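# Hang the loaded sealant gun on the curved hooks

## Task

Put the sealant gun, with its cartridge still loaded, onto the two curved hooks at the rear of the table so that the hooks alone carry it, then declare that you have finished.

## Robot and tools

Robot: two arms, left_arm and right_arm, each with a two-finger parallel gripper and a wrist camera. Fixed cameras cam_high and cam_low stand on a floor stand behind the arms; the wrist cameras are cam_left_wrist and cam_right_wrist. All images are 672x504.

Frame: every hand pose, target and velocity is in the scene frame. Its origin sits at table-top height, halfway between the two nominal arm bases. +x points out over the table, +z up, and left_arm is on the +y side (arm names do not match image left/right). Measured bases: left_arm at (-0.037, +0.285, +0.046) m, right_arm at (-0.050, -0.240, +0.037) m, both nearly unrotated. The gripper's fingers extend along its own +z and close along its y. end_effector_position is the point midway between the pads, roughly 1 cm short of the fingertips. Printed positions and orientations may be off by a few centimetres, more at long reach.

Row layout (shared by all motion tools): one flat list of 16 numbers covering both arms: left_arm x, y, z, qw, qx, qy, qz, opening, then right_arm the same eight. x, y, z are an absolute gripper position in metres; the quaternion is an absolute orientation, w first. Opening runs from -1 (closed) to +1 (fully open, 0.093 m). Always give both arms, even if one stays still; for a resting arm repeat its last reported pose and its current opening, since a 0 opening is a real command. To keep an orientation, resend the same quaternion each time rather than copying the drifted reported one.

execute_actions(actions, cameras): actions is a list of actions; each action is a list of up to 15 rows, one per 1/30 s step, and a short action holds its last row for the remaining steps. Every target must lie within 0.6 m of that gripper's current position along each of the gripper's axes, or the action is rejected for both arms; the first action is checked against the latest reported state. An empty actions list returns the state plus images from all cameras. cameras takes names, ["all"] or [].

move(target, speed, blend, opening_speed, grip_force, blocking, cameras): straight-line paths from each arm's Hand target to the given row, or through a list of up to 15 rows sharing a 10 s budget. No 0.6 m limit here. speed is top path speed in m/s, 0.002 to 2.9 (default 0.25), rotation capped at twice that in rad/s; one value or one per target. blend (m) rounds corners in a list; 0 stops at each point. opening_speed (per second on the -1..+1 scale, at least 0.2) ramps finger changes. grip_force is newtons per pad, 10 to 50, one value or one per arm; it persists, and lower force closes slowly. blocking=false returns after about 0.5 s while motion continues; a new move takes over from the running one. Paths ignore obstacles and the other arm; faster moves lag, overshoot and hit harder. Steer around an arm's own base rather than near it. The result adds a move: line: done (within 10 mm and 2 degrees and at rest), off_target, moving, held or fault, plus limits such as paced (pose clipped) or held (steps withheld).

wait(seconds 0 to 10, cameras): lets time pass holding last commands; returns early if a running move ends. stop(cameras): brakes the running move. zoom_image(camera, region [x0, y0, x1, y1] in pixels, at most 504x504): enlarges part of the newest image of that camera. read_manual(section "licences"): licence text only. finished_scene(scene): ends the current scene, given its number; irreversible, and the goal must hold with the robot let go.

Control notes: each step the commanded orientation is clipped to within 40 degrees of the measured one, and position is favoured over orientation, so big turns take several commands. Friction and weight can leave the hand low, short or tilted; small moves may not happen or may go sideways. Check the reported pose after each move and correct.

Result lines: end_effector_position and end_effector_quat_wxyz per arm; Hand target (where the arm is actually being driven); Tool commands (current finger commands); grip_measured (finger motor on the -1..+1 scale; pads meet near -0.94, and each millimetre of object width adds about 0.0208; it may read up to 0.02 high); Joint positions, ending with opening in metres; Joint velocities (may say within noise); Joint torques in N m, with joints 1-3 wrapping at ±28; step readings of hand position for execute_actions calls. To grip a rigid object firmly, send about 0.24 below its width reading and keep sending it; to release, send well above it.

Avoid: dropping the gun or cartridge, releasing it while it moves, and anything leaving the table or left off it. Do not slam into the table, hooks or heavy items; approach contacts slowly, as speed and overshoot raise force. Keep the grippers, housings and wrist cameras from touching each other, and never close one gripper on the other's fingers. Avoid straining camera cables. Holding loads or reaching far heats motors: MOTOR HOT appears at 75 °C, and an OVER-TEMPERATURE FAULT at 90 °C folds and disables that arm. Something may occasionally nudge loose objects.

Each tool is called after "Request:" as name([rows], argument=value, ...), one row to a line, values as JSON.

## Session

Request:
execute_actions(actions=[])

Scene clock: 0.00 s.
left_arm: end_effector_position=(+0.3549, +0.2705, +0.1264) grip_measured=+1.000 end_effector_quat_wxyz=(+0.544, -0.025, +0.834, +0.084) | right_arm: end_effector_position=(+0.3229, -0.2676, +0.1052) grip_measured=+1.000 end_effector_quat_wxyz=(+0.534, +0.070, +0.837, -0.098)
Joint positions: left_arm=[-0.119 1.58 0.426 0.726 -0.329 -0.023 0.093] | right_arm=[0.026 1.556 0.343 0.77 0.292 0.037 0.093]
Joint velocities: within noise
Joint torques (N m): no reading
Heat: left arm: 40 °C; right arm: 45 °C.
Hand target: left_arm +0.3561, +0.2702, +0.1291; +0.547, -0.025, +0.833, +0.084 | right_arm +0.3265, -0.2674, +0.1123; +0.543, +0.071, +0.831, -0.097
Tool commands: left_gripper/opening=+1.0 right_gripper/opening=+1.0

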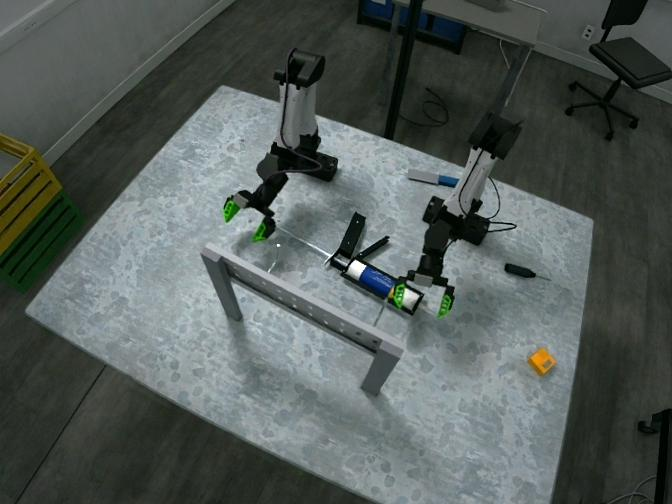

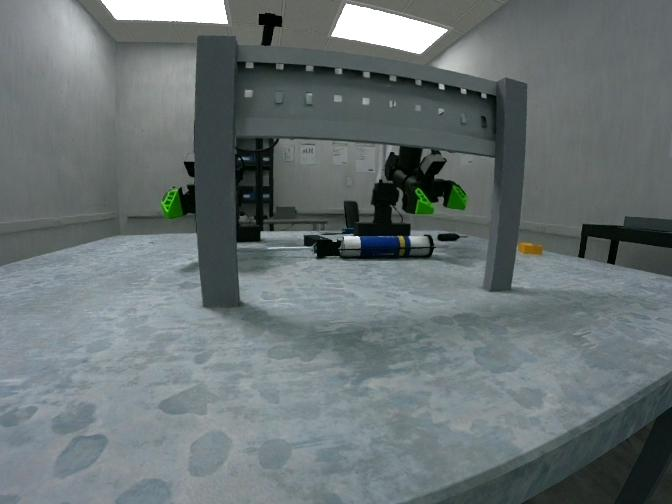

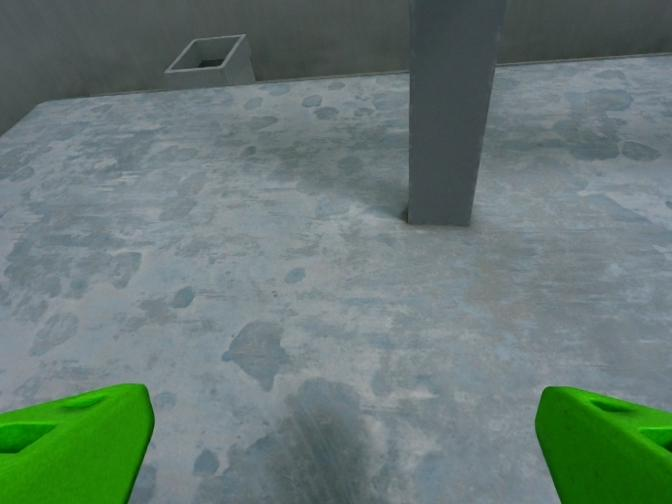

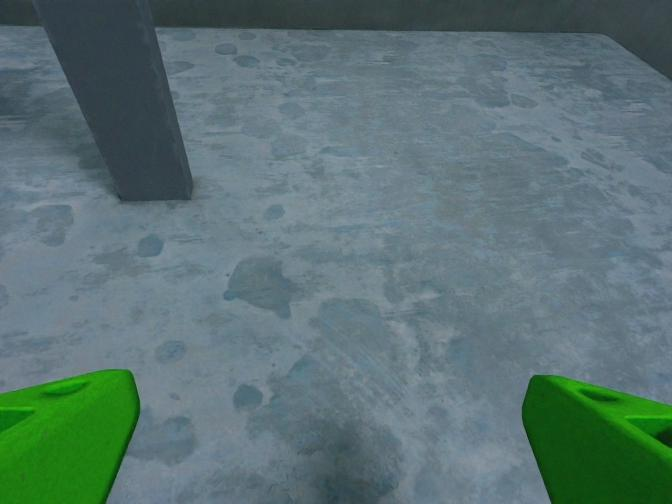

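Request:
zoom_image(camera="cam_high", region=[190, 190, 490, 410])

Request:
zoom_image(camera="cam_low", region=[180, 20, 540, 310])

Scaled by 1.680 from the camera's 672x504 image, which has a finer 960x720 frame.

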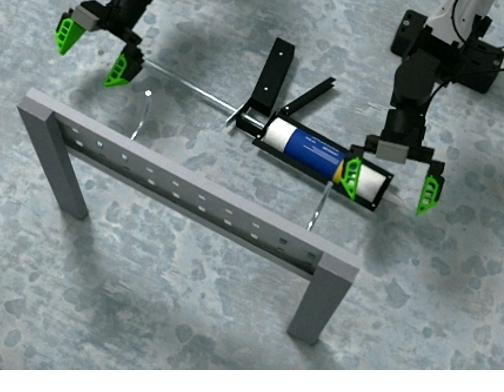

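Scaled by 1.400 from the camera's 672x504 image, which has a finer 960x720 frame.

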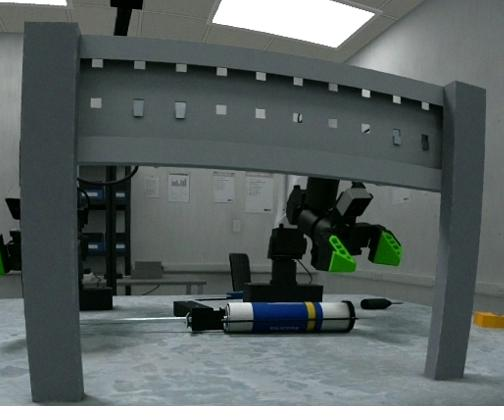

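Request:
move(target=[0.18,0.27,0.28,0.707,0,0.707,0,1,0.16,-0.25,0.28,0.707,0,0.707,0,1], cameras=["all"])

Scene clock: 45.80 s.
left_arm: end_effector_position=(+0.1851, +0.2702, +0.2705) grip_measured=+1.000 end_effector_quat_wxyz=(+0.697, +0.003, +0.717, +0.009) | right_arm: end_effector_position=(+0.1664, -0.2522, +0.2636) grip_measured=+1.000 end_effector_quat_wxyz=(+0.687, +0.005, +0.726, +0.001)
Joint positions: left_arm=[-0.233 0.026 0.243 -0.245 -0.299 0.008 0.093] | right_arm=[-0.264 0.01 0.284 -0.33 -0.228 -0.004 0.093]
Joint torques (N m): left_arm=[-0.4 1.95 7.69 2.43 0.04 -0.07] | right_arm=[-0.32 2.04 8.64 2.2 -0.17 -0.06]
Heat: left arm: 45 °C; right arm: 47 °C.
Hand target: left_arm +0.1814, +0.2700, +0.2802; +0.705, -0.001, +0.709, +0.001 | right_arm +0.1618, -0.2502, +0.2803; +0.702, -0.001, +0.712, +0.001
Off the commanded pose: left_arm 0.011 m, 2 deg | right_arm 0.018 m, 3 deg.
joint sent to its limit (left arm) — joint 2 (shoulder), lower limit. The joint targets still meet the commanded pose.
joint sent to its limit (right arm) — joint 2 (shoulder), lower limit. The joint targets still meet the commanded pose.
move: off_target (left_arm, right_arm)
camera_calibration:
cam_left_wrist: T_world_to_cam=[[0.0152437, -0.999869, -0.00548869, 0.269809], [-0.447315, -0.00191002, -0.894375, 0.365899], [0.894247, 0.0160887, -0.447285, 0.0387645], [0, 0, 0, 1]] pos_world=[0.124894, 0.269849, 0.346071]
cam_right_wrist: T_world_to_cam=[[-0.0565393, -0.998344, 0.0106555, -0.248295], [-0.49614, 0.0188332, -0.868038, 0.349884], [0.8664, -0.0543649, -0.496383, 0.0608627], [0, 0, 0, 1]] pos_world=[0.106822, -0.251165, 0.33657]

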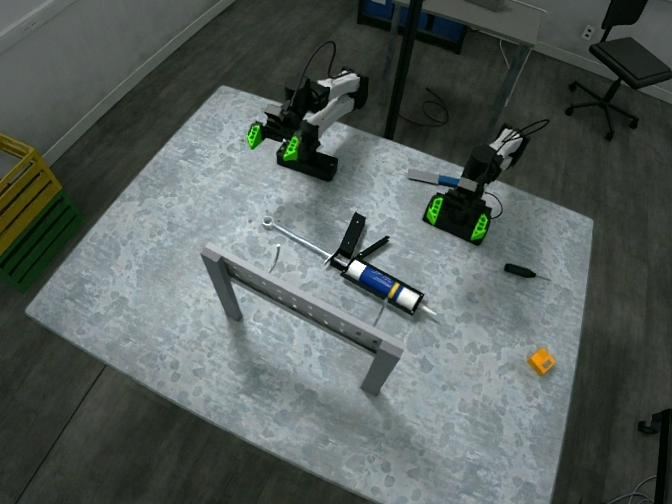

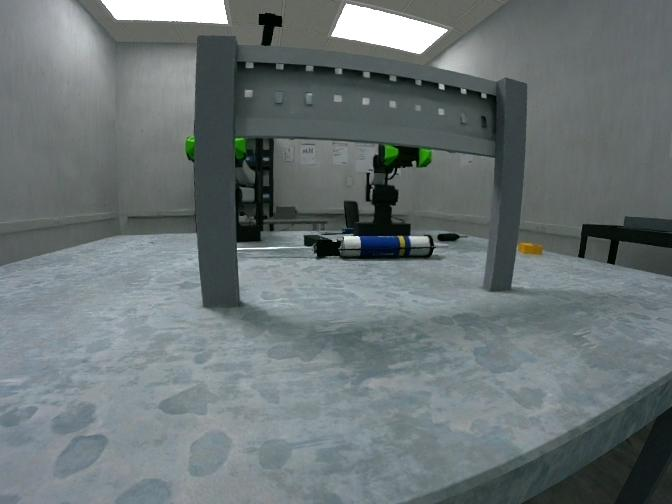

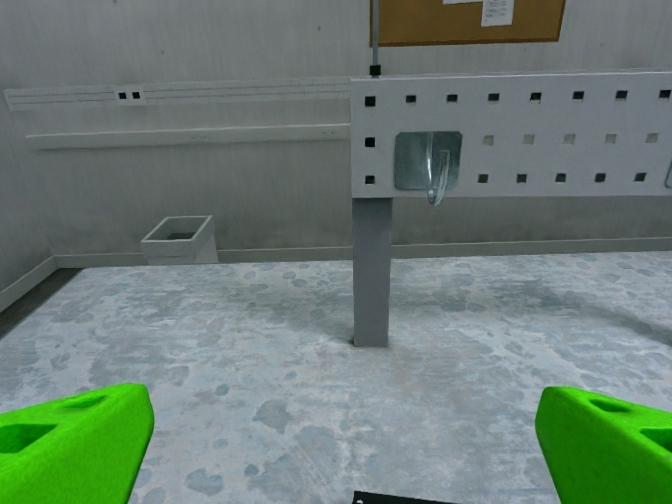

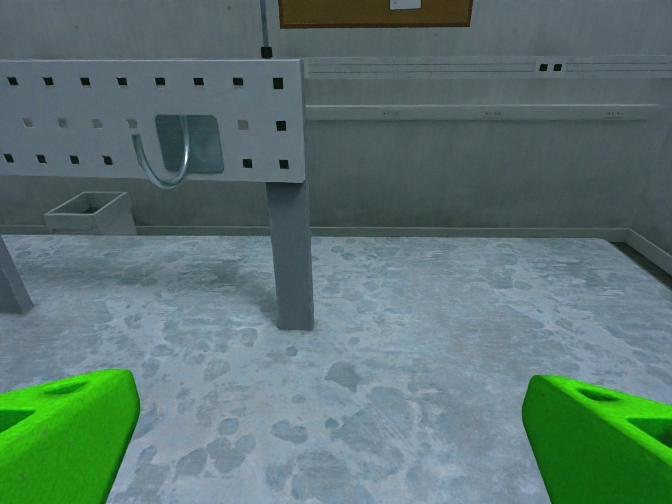

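Request:
zoom_image(camera="cam_left_wrist", region=[340, 60, 672, 220])

Request:
zoom_image(camera="cam_right_wrist", region=[80, 60, 320, 220])

Request:
zoom_image(camera="cam_high", region=[250, 195, 450, 345])

Request:
zoom_image(camera="cam_low", region=[230, 215, 470, 275])

Scaled by 1.518 from the camera's 672x504 image, which has a finer 960x720 frame.

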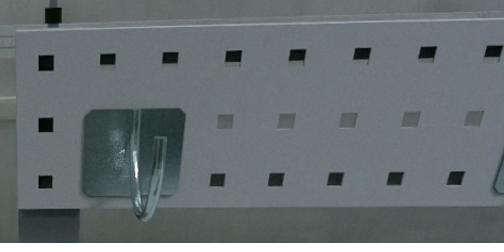

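Scaled by 2.100 from the camera's 672x504 image, which has a finer 960x720 frame.

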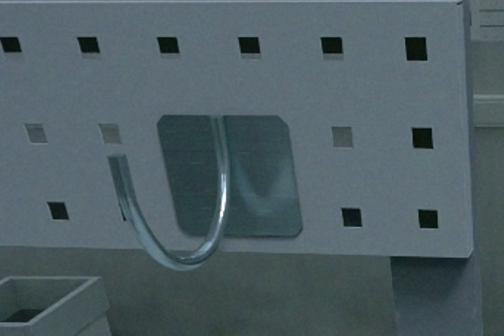

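Scaled by 2.520 from the camera's 672x504 image, which has a finer 960x720 frame.

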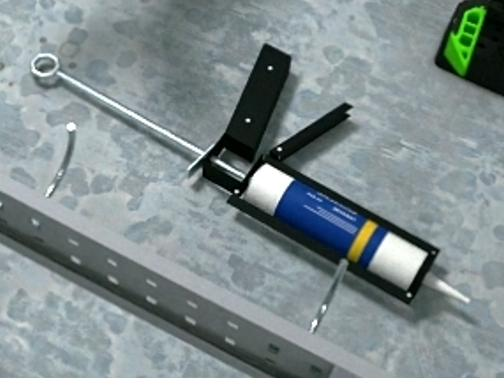

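Scaled by 2.100 from the camera's 672x504 image, which has a finer 960x720 frame.

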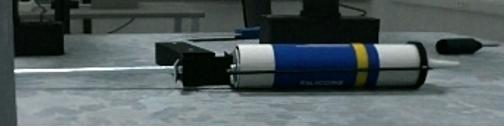

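Request:
move(target=[0.17,0.15,0.25,0.26,0,0.966,0,1,0.12,-0.1,0.25,0.3,0,0.954,0,1], cameras=["cam_left_wrist","cam_right_wrist"])

Scene clock: 109.90 s.
left_arm: end_effector_position=(+0.1688, +0.1513, +0.2470) grip_measured=+1.000 end_effector_quat_wxyz=(+0.263, +0.007, +0.965, +0.003) | right_arm: end_effector_position=(+0.1199, -0.1045, +0.2426) grip_measured=+1.000 end_effector_quat_wxyz=(+0.299, -0.007, +0.954, -0.013)
Joint positions: left_arm=[-0.781 1.136 1.146 -1.206 -0.39 -0.749 0.093] | right_arm=[1.052 1.07 1.109 -1.315 0.539 0.986 0.093]
Joint torques (N m): left_arm=[0.59 -1.52 7.3 1.27 -0.19 -0.07] | right_arm=[0.44 -1.31 8.14 0.89 0.25 0.07]
Heat: left arm: 47 °C; right arm: 47 °C.
Hand target: left_arm +0.1700, +0.1500, +0.2499; +0.260, +0.000, +0.966, +0.000 | right_arm +0.1200, -0.1001, +0.2499; +0.300, +0.000, +0.954, +0.000
Off the commanded pose: left_arm 0.004 m, 1 deg | right_arm 0.009 m, 2 deg.
move: done
camera_calibration:
cam_left_wrist: T_world_to_cam=[[0.00106629, -0.999947, -0.0102441, 0.154689], [-0.995285, -0.0000676977, -0.0969897, 0.232775], [0.0969839, 0.0102992, -0.995233, 0.315479], [0, 0, 0, 1]] pos_world=[0.200916, 0.151447, 0.338137]
cam_right_wrist: T_world_to_cam=[[-0.0105802, -0.996707, 0.080394, -0.125393], [-0.989762, -0.00100579, -0.142727, 0.186871], [0.142338, -0.081081, -0.986492, 0.301646], [0, 0, 0, 1]] pos_world=[0.140696, -0.100334, 0.334323]
Images, in order (width x height): cam_left_wrist 672x504, cam_right_wrist 672x504.

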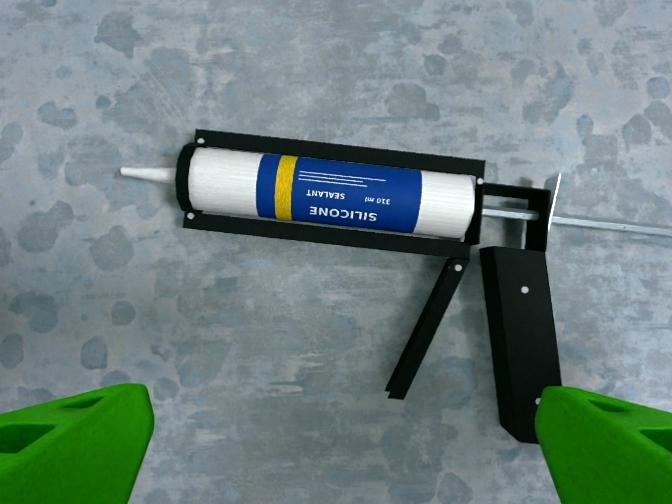

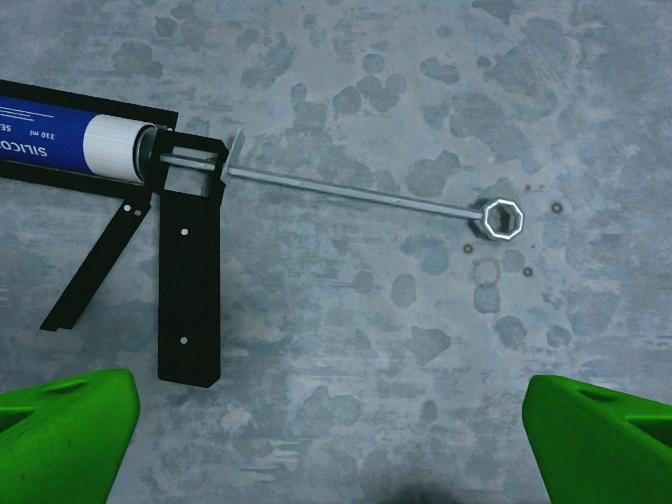

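Request:
zoom_image(camera="cam_left_wrist", region=[110, 110, 360, 280])

Request:
zoom_image(camera="cam_left_wrist", region=[350, 140, 600, 310])

Request:
zoom_image(camera="cam_low", region=[300, 220, 450, 270])

Scaled by 2.016 from the camera's 672x504 image, which has a finer 960x720 frame.

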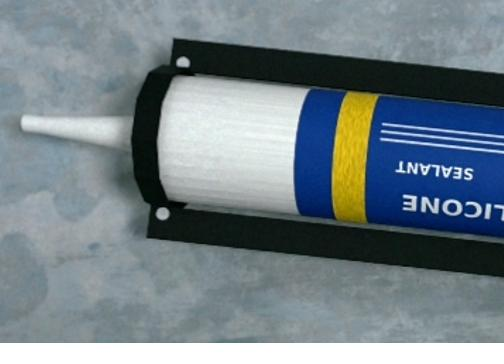

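Scaled by 2.016 from the camera's 672x504 image, which has a finer 960x720 frame.

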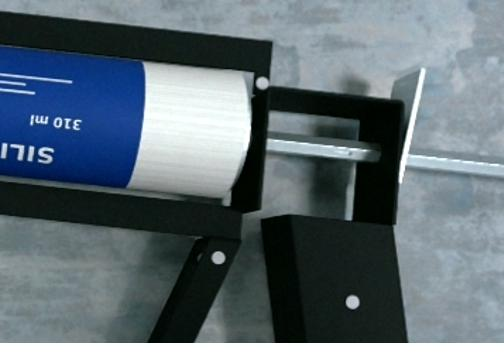

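This scene's latest camera images include none from cam_low. They are from: cam_left_wrist, cam_right_wrist. cam_low's image comes with the result of a call that names it in "cameras".

Request:
move(target=[0.265,0.11,0.17,0,0.733,0.68,0,1,0.16,-0.25,0.28,0.707,0,0.707,0,1], cameras=["cam_left_wrist","cam_high","cam_low"])

Scene clock: 169.57 s.
left_arm: end_effector_position=(+0.2612, +0.1097, +0.1725) grip_measured=+1.000 end_effector_quat_wxyz=(+0.007, +0.731, +0.683, -0.001) | right_arm: end_effector_position=(+0.1600, -0.2509, +0.2771) grip_measured=+1.000 end_effector_quat_wxyz=(+0.691, +0.006, +0.723, +0.003)
Joint positions: left_arm=[-0.471 1.843 1.609 -1.324 0.006 1.111 0.093] | right_arm=[-0.272 0.01 0.335 -0.371 -0.237 0.002 0.093]
Joint torques (N m): left_arm=[0.4 -7.34 6.95 0.48 0 0.1] | right_arm=[-0.28 2.24 5.27 2.44 -0.14 -0.16]
Heat: left arm: 44 °C; right arm: 48 °C.
Hand target: left_arm +0.2649, +0.1101, +0.1699; +0.000, +0.733, +0.680, +0.000 | right_arm +0.1604, -0.2501, +0.2803; +0.699, -0.001, +0.715, +0.001
Off the commanded pose: left_arm 0.005 m, 1 deg | right_arm 0.003 m, 3 deg.
joint sent to its limit (right arm) — joint 2 (shoulder), lower limit. The joint targets still meet the commanded pose.
move: off_target (right_arm)
camera_calibration:
cam_left_wrist: T_world_to_cam=[[-0.998287, 0.0567184, -0.0143514, 0.258018], [0.0457609, 0.909803, 0.412509, -0.142194], [0.0364538, 0.411146, -0.91084, 0.19006], [0, 0, 0, 1]] pos_world=[0.257155, 0.036592, 0.235474]
Images, in order (width x height): cam_high 672x504, cam_low 672x504, cam_left_wrist 672x504.

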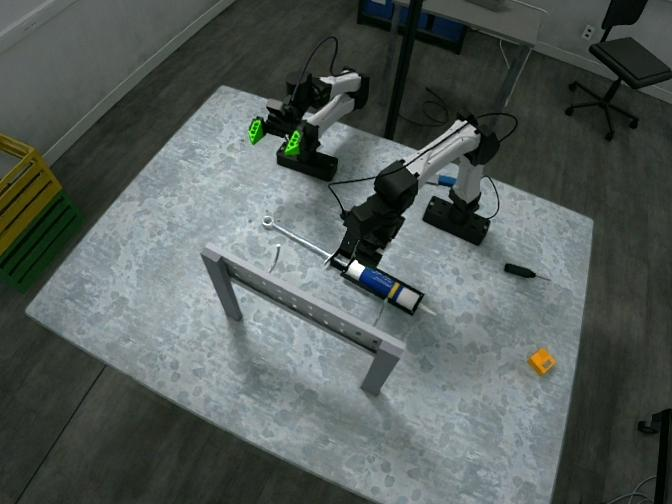

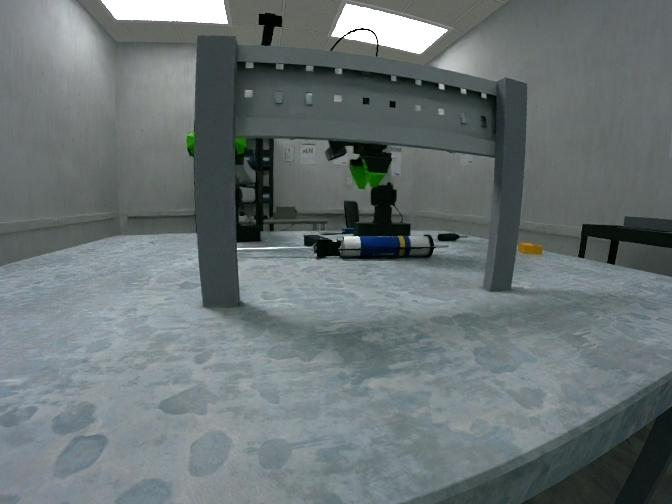

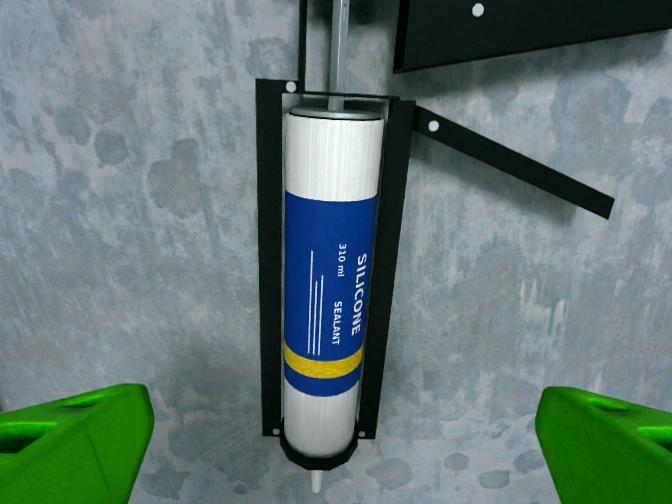

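Request:
move(target=[0.267,0.11,0.075,0,0.74,0.672,0,1,0.16,-0.25,0.28,0.707,0,0.707,0,1], cameras=["cam_left_wrist","cam_low"])

Scene clock: 180.60 s.
left_arm: end_effector_position=(+0.2649, +0.1075, +0.0810) grip_measured=+1.000 end_effector_quat_wxyz=(+0.005, +0.739, +0.674, -0.002) | right_arm: end_effector_position=(+0.1600, -0.2508, +0.2773) grip_measured=+1.000 end_effector_quat_wxyz=(+0.691, +0.006, +0.722, +0.003)
Joint positions: left_arm=[-0.471 1.92 1.342 -0.983 0.006 1.135 0.093] | right_arm=[-0.275 0.01 0.335 -0.37 -0.242 0.002 0.093]
Joint torques (N m): left_arm=[0.66 -8.43 5 0.66 0.01 0.12] | right_arm=[-0.34 2.19 5.19 2.42 -0.14 -0.15]
Heat: left arm: 43 °C; right arm: 46 °C.
Hand target: left_arm +0.2669, +0.1101, +0.0750; +0.000, +0.740, +0.672, +0.000 | right_arm +0.1604, -0.2501, +0.2803; +0.699, -0.001, +0.715, +0.001
Off the commanded pose: left_arm 0.007 m, 1 deg | right_arm 0.003 m, 3 deg.
joint sent to its limit (right arm) — joint 2 (shoulder), lower limit. The joint targets still meet the commanded pose.
move: off_target (right_arm)
camera_calibration:
cam_left_wrist: T_world_to_cam=[[-0.996672, 0.0806431, -0.0118583, 0.257282], [0.0685245, 0.907755, 0.413867, -0.108562], [0.0441399, 0.411677, -0.91026, 0.105453], [0, 0, 0, 1]] pos_world=[0.25921, 0.0343873, 0.143971]
Images, in order (width x height): cam_low 672x504, cam_left_wrist 672x504.

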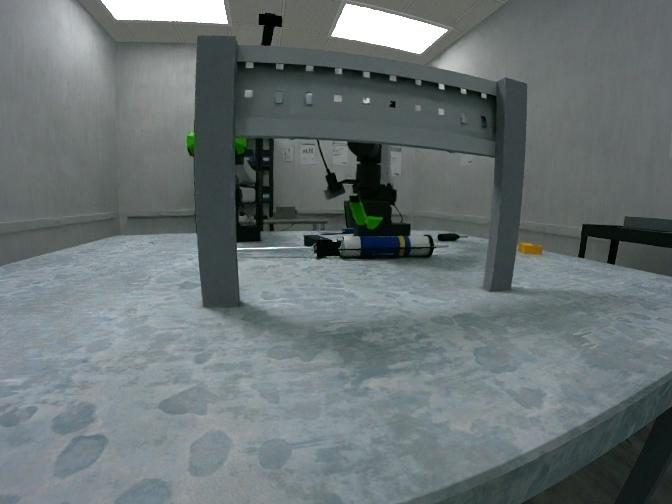

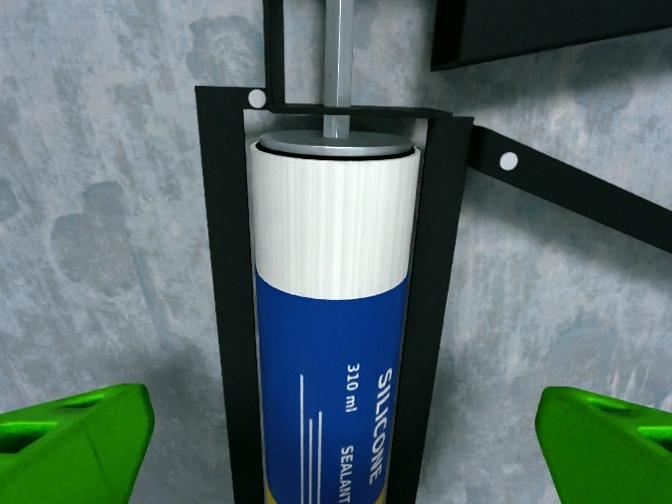

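Request:
move(target=[0.268,0.113,0.027,0,0.74,0.672,0,1,0.16,-0.25,0.28,0.707,0,0.707,0,1], cameras=["cam_left_wrist","cam_low"], speed=0.1)

Request:
zoom_image(camera="cam_low", region=[300, 180, 460, 280])

Scene clock: 188.10 s.
left_arm: end_effector_position=(+0.2687, +0.1089, +0.0368) grip_measured=+1.000 end_effector_quat_wxyz=(+0.011, +0.739, +0.674, +0.000) | right_arm: end_effector_position=(+0.1600, -0.2508, +0.2773) grip_measured=+1.000 end_effector_quat_wxyz=(+0.691, +0.006, +0.722, +0.003)
Joint positions: left_arm=[-0.462 1.988 1.245 -0.808 0.006 1.144 0.093] | right_arm=[-0.275 0.01 0.335 -0.37 -0.242 0.002 0.093]
Joint torques (N m): left_arm=[0.59 -7.94 4.25 0.72 0.01 0.11] | right_arm=[-0.29 2.19 5.29 2.44 -0.15 -0.17]
Heat: left arm: 43 °C; right arm: 45 °C.
Hand target: left_arm +0.2677, +0.1130, +0.0272; +0.000, +0.740, +0.672, +0.000 | right_arm +0.1604, -0.2501, +0.2803; +0.699, -0.001, +0.715, +0.001
Off the commanded pose: left_arm 0.011 m, 1 deg | right_arm 0.003 m, 3 deg.
joint sent to its limit (right arm) — joint 2 (shoulder), lower limit. The joint targets still meet the commanded pose.
move: off_target (left_arm, right_arm)
camera_calibration:
cam_left_wrist: T_world_to_cam=[[-0.996456, 0.0809902, -0.0227022, 0.260725], [0.0646477, 0.910114, 0.409284, -0.0908114], [0.0538096, 0.406366, -0.912124, 0.0623782], [0, 0, 0, 1]] pos_world=[0.262315, 0.0361841, 0.0999834]
Images, in order (width x height): cam_low 672x504, cam_left_wrist 672x504.

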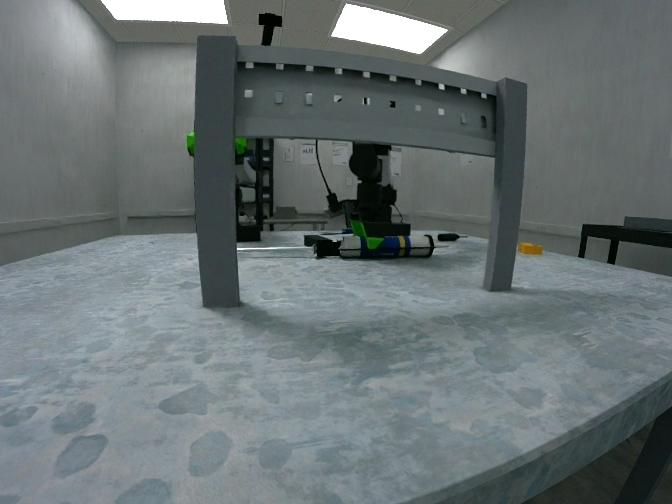

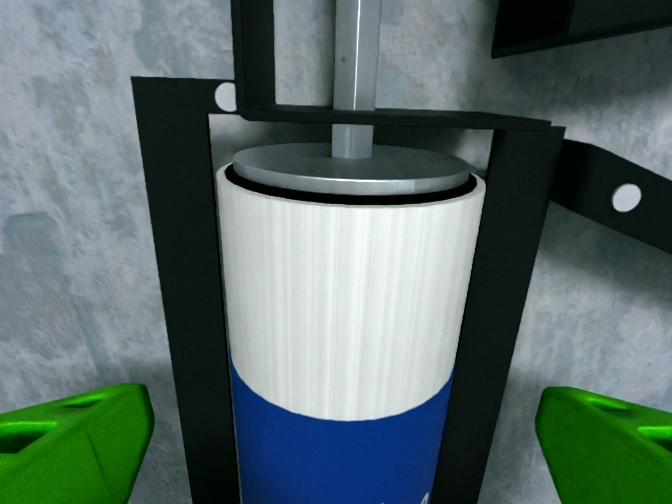

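Scaled by 3.150 from the camera's 672x504 image, which has a finer 960x720 frame.

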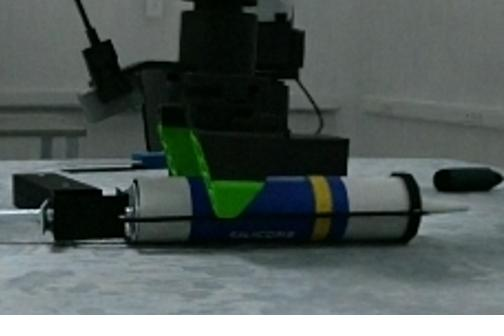

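Request:
move([
  [0.268,0.113,0.013,0,0.74,0.672,0,1,0.16,-0.25,0.28,0.707,0,0.707,0,1],
], speed=0.05)

Request:
move(target=[0.268,0.113,0.013,0,0.74,0.672,0,0.15,0.16,-0.25,0.28,0.707,0,0.707,0,1], opening_speed=0.4, cameras=["cam_left_wrist","cam_low"])

Request:
zoom_image(camera="cam_low", region=[300, 180, 460, 280])

Scene clock: 213.33 s.
left_arm: end_effector_position=(+0.2692, +0.1087, +0.0227) grip_measured=+1.000 end_effector_quat_wxyz=(+0.011, +0.739, +0.674, +0.000) | right_arm: end_effector_position=(+0.1600, -0.2508, +0.2774) grip_measured=+1.000 end_effector_quat_wxyz=(+0.692, +0.006, +0.722, +0.003)
Joint positions: left_arm=[-0.462 2.016 1.224 -0.758 0.006 1.144 0.093] | right_arm=[-0.275 0.01 0.335 -0.37 -0.242 0.002 0.093]
Joint torques (N m): left_arm=[0.68 -8.09 4.25 0.73 0 0.11] | right_arm=[-0.27 2.22 5.26 2.42 -0.14 -0.17]
Heat: left arm: 41 °C; right arm: 47 °C.
Hand target: left_arm +0.2677, +0.1130, +0.0133; +0.000, +0.740, +0.672, +0.000 | right_arm +0.1604, -0.2501, +0.2804; +0.699, -0.001, +0.715, +0.001
Off the commanded pose: left_arm 0.011 m, 1 deg | right_arm 0.003 m, 3 deg.
joint sent to its limit (right arm) — joint 2 (shoulder), lower limit. The joint targets still meet the commanded pose.
move: off_target (left_arm, right_arm)

Scene clock: 215.67 s.
left_arm: end_effector_position=(+0.2698, +0.1083, +0.0227) grip_measured=+0.586 end_effector_quat_wxyz=(+0.012, +0.739, +0.673, +0.001) | right_arm: end_effector_position=(+0.1600, -0.2508, +0.2774) grip_measured=+1.000 end_effector_quat_wxyz=(+0.692, +0.006, +0.722, +0.003)
Joint positions: left_arm=[-0.462 2.016 1.224 -0.755 0.006 1.146 0.073] | right_arm=[-0.275 0.01 0.335 -0.37 -0.242 0.002 0.093]
Joint torques (N m): left_arm=[0.66 -8.09 4.25 0.68 0.01 0.09] | right_arm=[-0.31 2.26 5.27 2.44 -0.16 -0.16]
Heat: left arm: 41 °C; right arm: 47 °C.
Hand target: left_arm +0.2677, +0.1130, +0.0133; +0.000, +0.740, +0.672, +0.000 | right_arm +0.1604, -0.2501, +0.2804; +0.699, -0.001, +0.715, +0.001
Off the commanded pose: left_arm 0.011 m, 1 deg | right_arm 0.003 m, 3 deg.
joint sent to its limit (right arm) — joint 2 (shoulder), lower limit. The joint targets still meet the commanded pose.
move: off_target (left_arm, right_arm)
camera_calibration:
cam_left_wrist: T_world_to_cam=[[-0.996271, 0.08244, -0.0254486, 0.261489], [0.0649301, 0.910637, 0.408073, -0.0846234], [0.056816, 0.404899, -0.912594, 0.0492], [0, 0, 0, 1]] pos_world=[0.263214, 0.035583, 0.0860867]
Images, in order (width x height): cam_low 672x504, cam_left_wrist 672x504.

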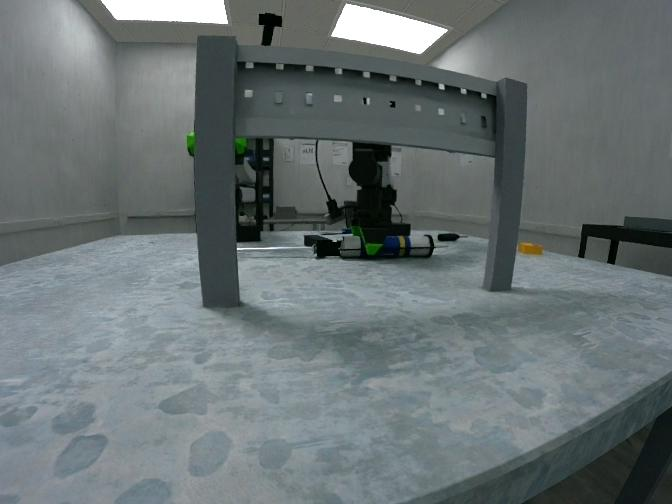

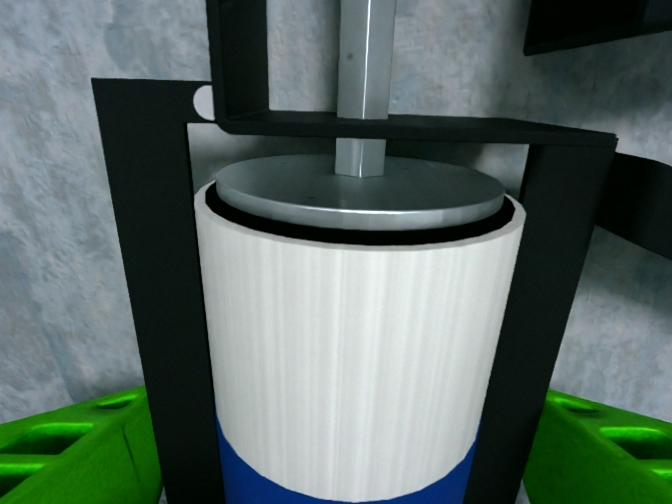

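Scaled by 3.150 from the camera's 672x504 image, which has a finer 960x720 frame.

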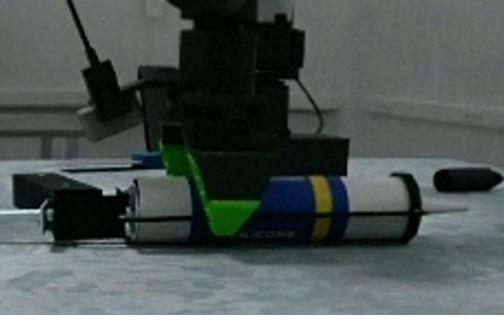

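Request:
move(target=[0.268,0.113,0.06,0,0.74,0.672,0,0.15,0.16,-0.25,0.28,0.707,0,0.707,0,1], speed=0.05, cameras=["cam_left_wrist","cam_low","cam_high"])

Request:
zoom_image(camera="cam_low", region=[230, 180, 460, 280])

Scene clock: 223.80 s.
left_arm: end_effector_position=(+0.2588, +0.1170, +0.0313) grip_measured=+0.584 end_effector_quat_wxyz=(-0.026, +0.739, +0.673, -0.005) | right_arm: end_effector_position=(+0.1600, -0.2508, +0.2774) grip_measured=+1.000 end_effector_quat_wxyz=(+0.692, +0.006, +0.722, +0.003)
Joint positions: left_arm=[-0.462 2.016 1.262 -0.87 -0.007 1.146 0.073] | right_arm=[-0.275 0.01 0.335 -0.37 -0.242 0.002 0.093]
Joint torques (N m): left_arm=[0.65 -16.23 7.42 -0.03 0.15 0.1] | right_arm=[-0.34 2.24 5.27 2.43 -0.14 -0.17]
Heat: left arm: 40 °C; right arm: 47 °C.
Hand target: left_arm +0.2675, +0.1133, +0.0589; +0.000, +0.740, +0.672, +0.000 | right_arm +0.1604, -0.2501, +0.2804; +0.699, -0.001, +0.715, +0.001
Off the commanded pose: left_arm 0.030 m, 3 deg | right_arm 0.003 m, 3 deg.
joint sent to its limit (right arm) — joint 2 (shoulder), lower limit. The joint targets still meet the commanded pose.
move: off_target (left_arm, right_arm)
camera_calibration:
cam_left_wrist: T_world_to_cam=[[-0.995827, 0.0823118, 0.0394053, 0.247814], [0.09124, 0.889465, 0.447802, -0.100969], [0.00180972, 0.449529, -0.893264, 0.0625087], [0, 0, 0, 1]] pos_world=[0.255879, 0.0413109, 0.0912856]
Images, in order (width x height): cam_high 672x504, cam_low 672x504, cam_left_wrist 672x504.

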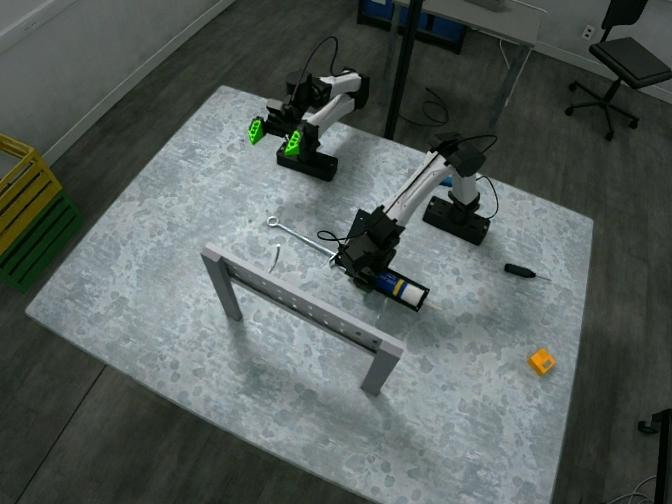

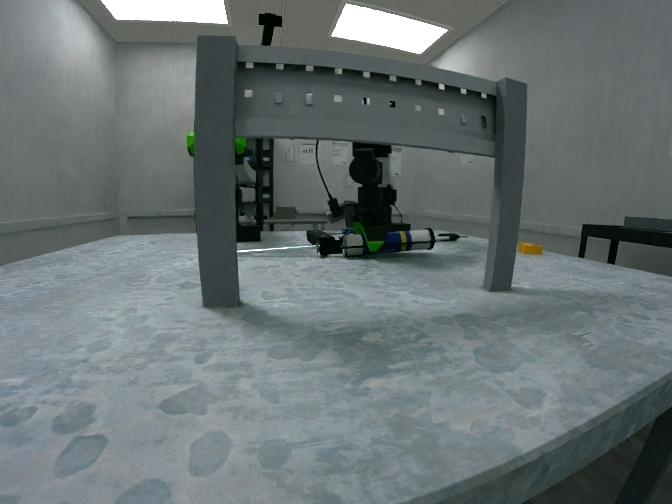

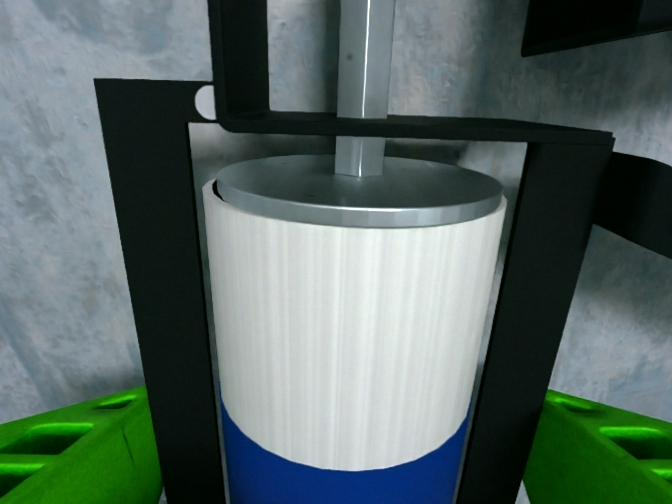

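Scaled by 2.191 from the camera's 672x504 image, which has a finer 960x720 frame.

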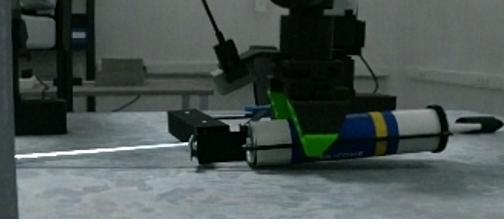

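Request:
move(target=[0.268,0.113,0.012,0,0.74,0.672,0,0.15,0.16,-0.25,0.28,0.707,0,0.707,0,1], speed=0.04)

Request:
move([
  [0.268,0.113,0.012,0,0.74,0.672,0,1,0.16,-0.25,0.28,0.707,0,0.707,0,1],
  [0.268,0.113,0.16,0,0.74,0.672,0,1,0.16,-0.25,0.28,0.707,0,0.707,0,1],
  [0.255,0.21,0.16,0,0.672,-0.74,0,1,0.16,-0.1,0.22,0,0.048,0.9988,0,0],
], speed=0.2, cameras=["all"])

Scene clock: 269.23 s.
left_arm: end_effector_position=(+0.2656, +0.1134, +0.0225) grip_measured=+0.584 end_effector_quat_wxyz=(-0.002, +0.741, +0.671, +0.003) | right_arm: end_effector_position=(+0.1600, -0.2508, +0.2774) grip_measured=+1.000 end_effector_quat_wxyz=(+0.692, +0.006, +0.722, +0.003)
Joint positions: left_arm=[-0.462 2.016 1.223 -0.779 -0.008 1.151 0.073] | right_arm=[-0.275 0.01 0.335 -0.37 -0.242 0.002 0.093]
Joint torques (N m): left_arm=[0.62 -7.9 4.12 0.89 0.17 0.04] | right_arm=[-0.32 2.29 5.3 2.44 -0.15 -0.16]
Heat: left arm: 52 °C; right arm: 48 °C.
Hand target: left_arm +0.2676, +0.1132, +0.0123; +0.000, +0.740, +0.672, +0.000 | right_arm +0.1604, -0.2501, +0.2803; +0.699, -0.001, +0.715, +0.001
Off the commanded pose: left_arm 0.011 m, 0 deg | right_arm 0.003 m, 3 deg.
joint sent to its limit (right arm) — joint 2 (shoulder), lower limit. The joint targets still meet the commanded pose.
move: off_target (left_arm, right_arm)

Scene clock: 280.57 s.
left_arm: end_effector_position=(+0.2550, +0.2102, +0.1641) grip_measured=+1.000 end_effector_quat_wxyz=(+0.651, -0.637, +0.304, -0.277) | right_arm: end_effector_position=(+0.1569, -0.1045, +0.2151) grip_measured=+1.000 end_effector_quat_wxyz=(+0.009, +0.039, +0.999, -0.008)
Joint positions: left_arm=[-0.785 2.093 0.991 -1.582 -1.576 2.071 0.093] | right_arm=[0.566 1.486 1.421 -1.501 0.024 0.674 0.093]
Joint torques (N m): left_arm=[-0.32 -6.35 2.28 -1.18 -0.45 0.15] | right_arm=[-0.29 -4.59 7.77 0.28 -0.07 0.06]
Heat: left arm: 52 °C; right arm: 46 °C.
Hand target: left_arm +0.2548, +0.2086, +0.1598; +0.656, -0.628, +0.320, -0.269 | right_arm +0.1600, -0.1021, +0.2208; +0.011, +0.047, +0.999, +0.000
Tool commands: left_gripper/opening=+1.0 right_gripper/opening=+1.0
Off the commanded pose: left_arm 0.004 m, 98 deg | right_arm 0.007 m, 2 deg.
joint sent to its limit (left arm) — joint 4 (wrist pitch), lower limit; joint 5 (wrist yaw), lower limit; joint 6 (wrist roll), upper limit.
move: off_target (left_arm; path cut at 10 s); path passed 2 of 3 targets; target 3's new opening was not sent; limits=paced
camera_calibration:
cam_left_wrist: T_world_to_cam=[[0.0240501, -0.0213428, 0.999483, -0.164664], [0.283364, -0.958624, -0.0272888, 0.174471], [0.958711, 0.283874, -0.0170073, -0.213726], [0, 0, 0, 1]] pos_world=[0.159423, 0.224409, 0.165705]
cam_right_wrist: T_world_to_cam=[[-0.0618762, -0.995783, 0.067733, -0.112005], [-0.898563, 0.0851184, 0.430511, 0.0909527], [-0.434461, -0.0342239, -0.90004, 0.346126], [0, 0, 0, 1]] pos_world=[0.225174, -0.107428, 0.279957]

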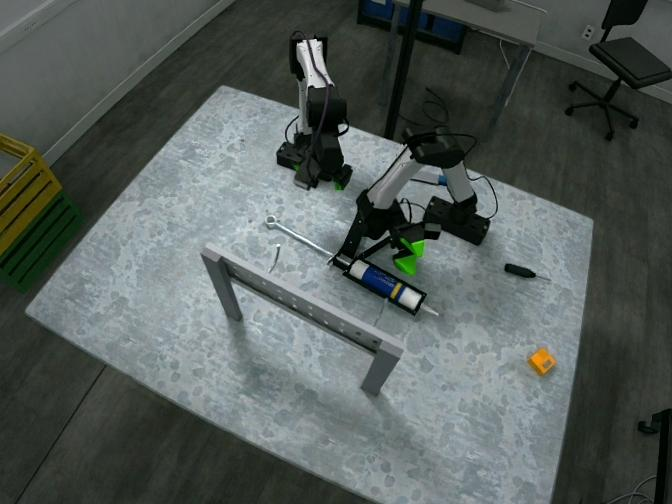

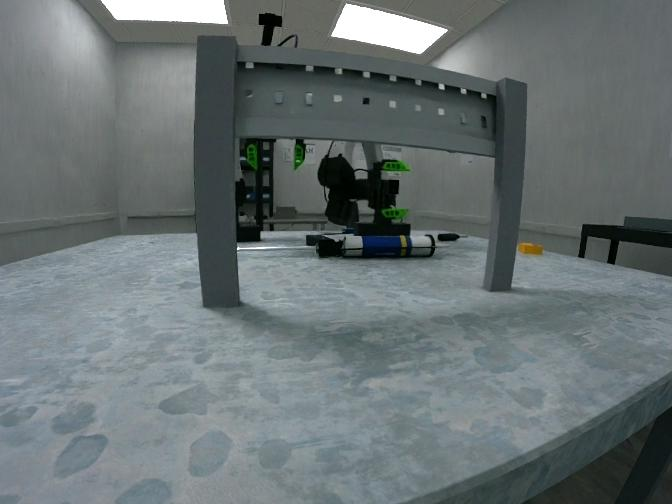

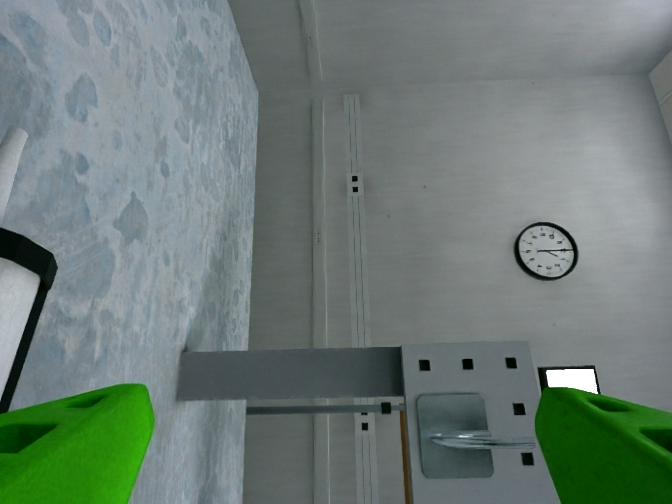

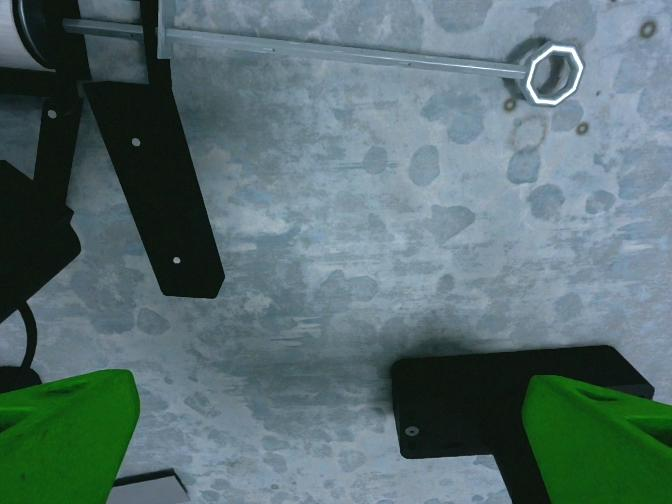

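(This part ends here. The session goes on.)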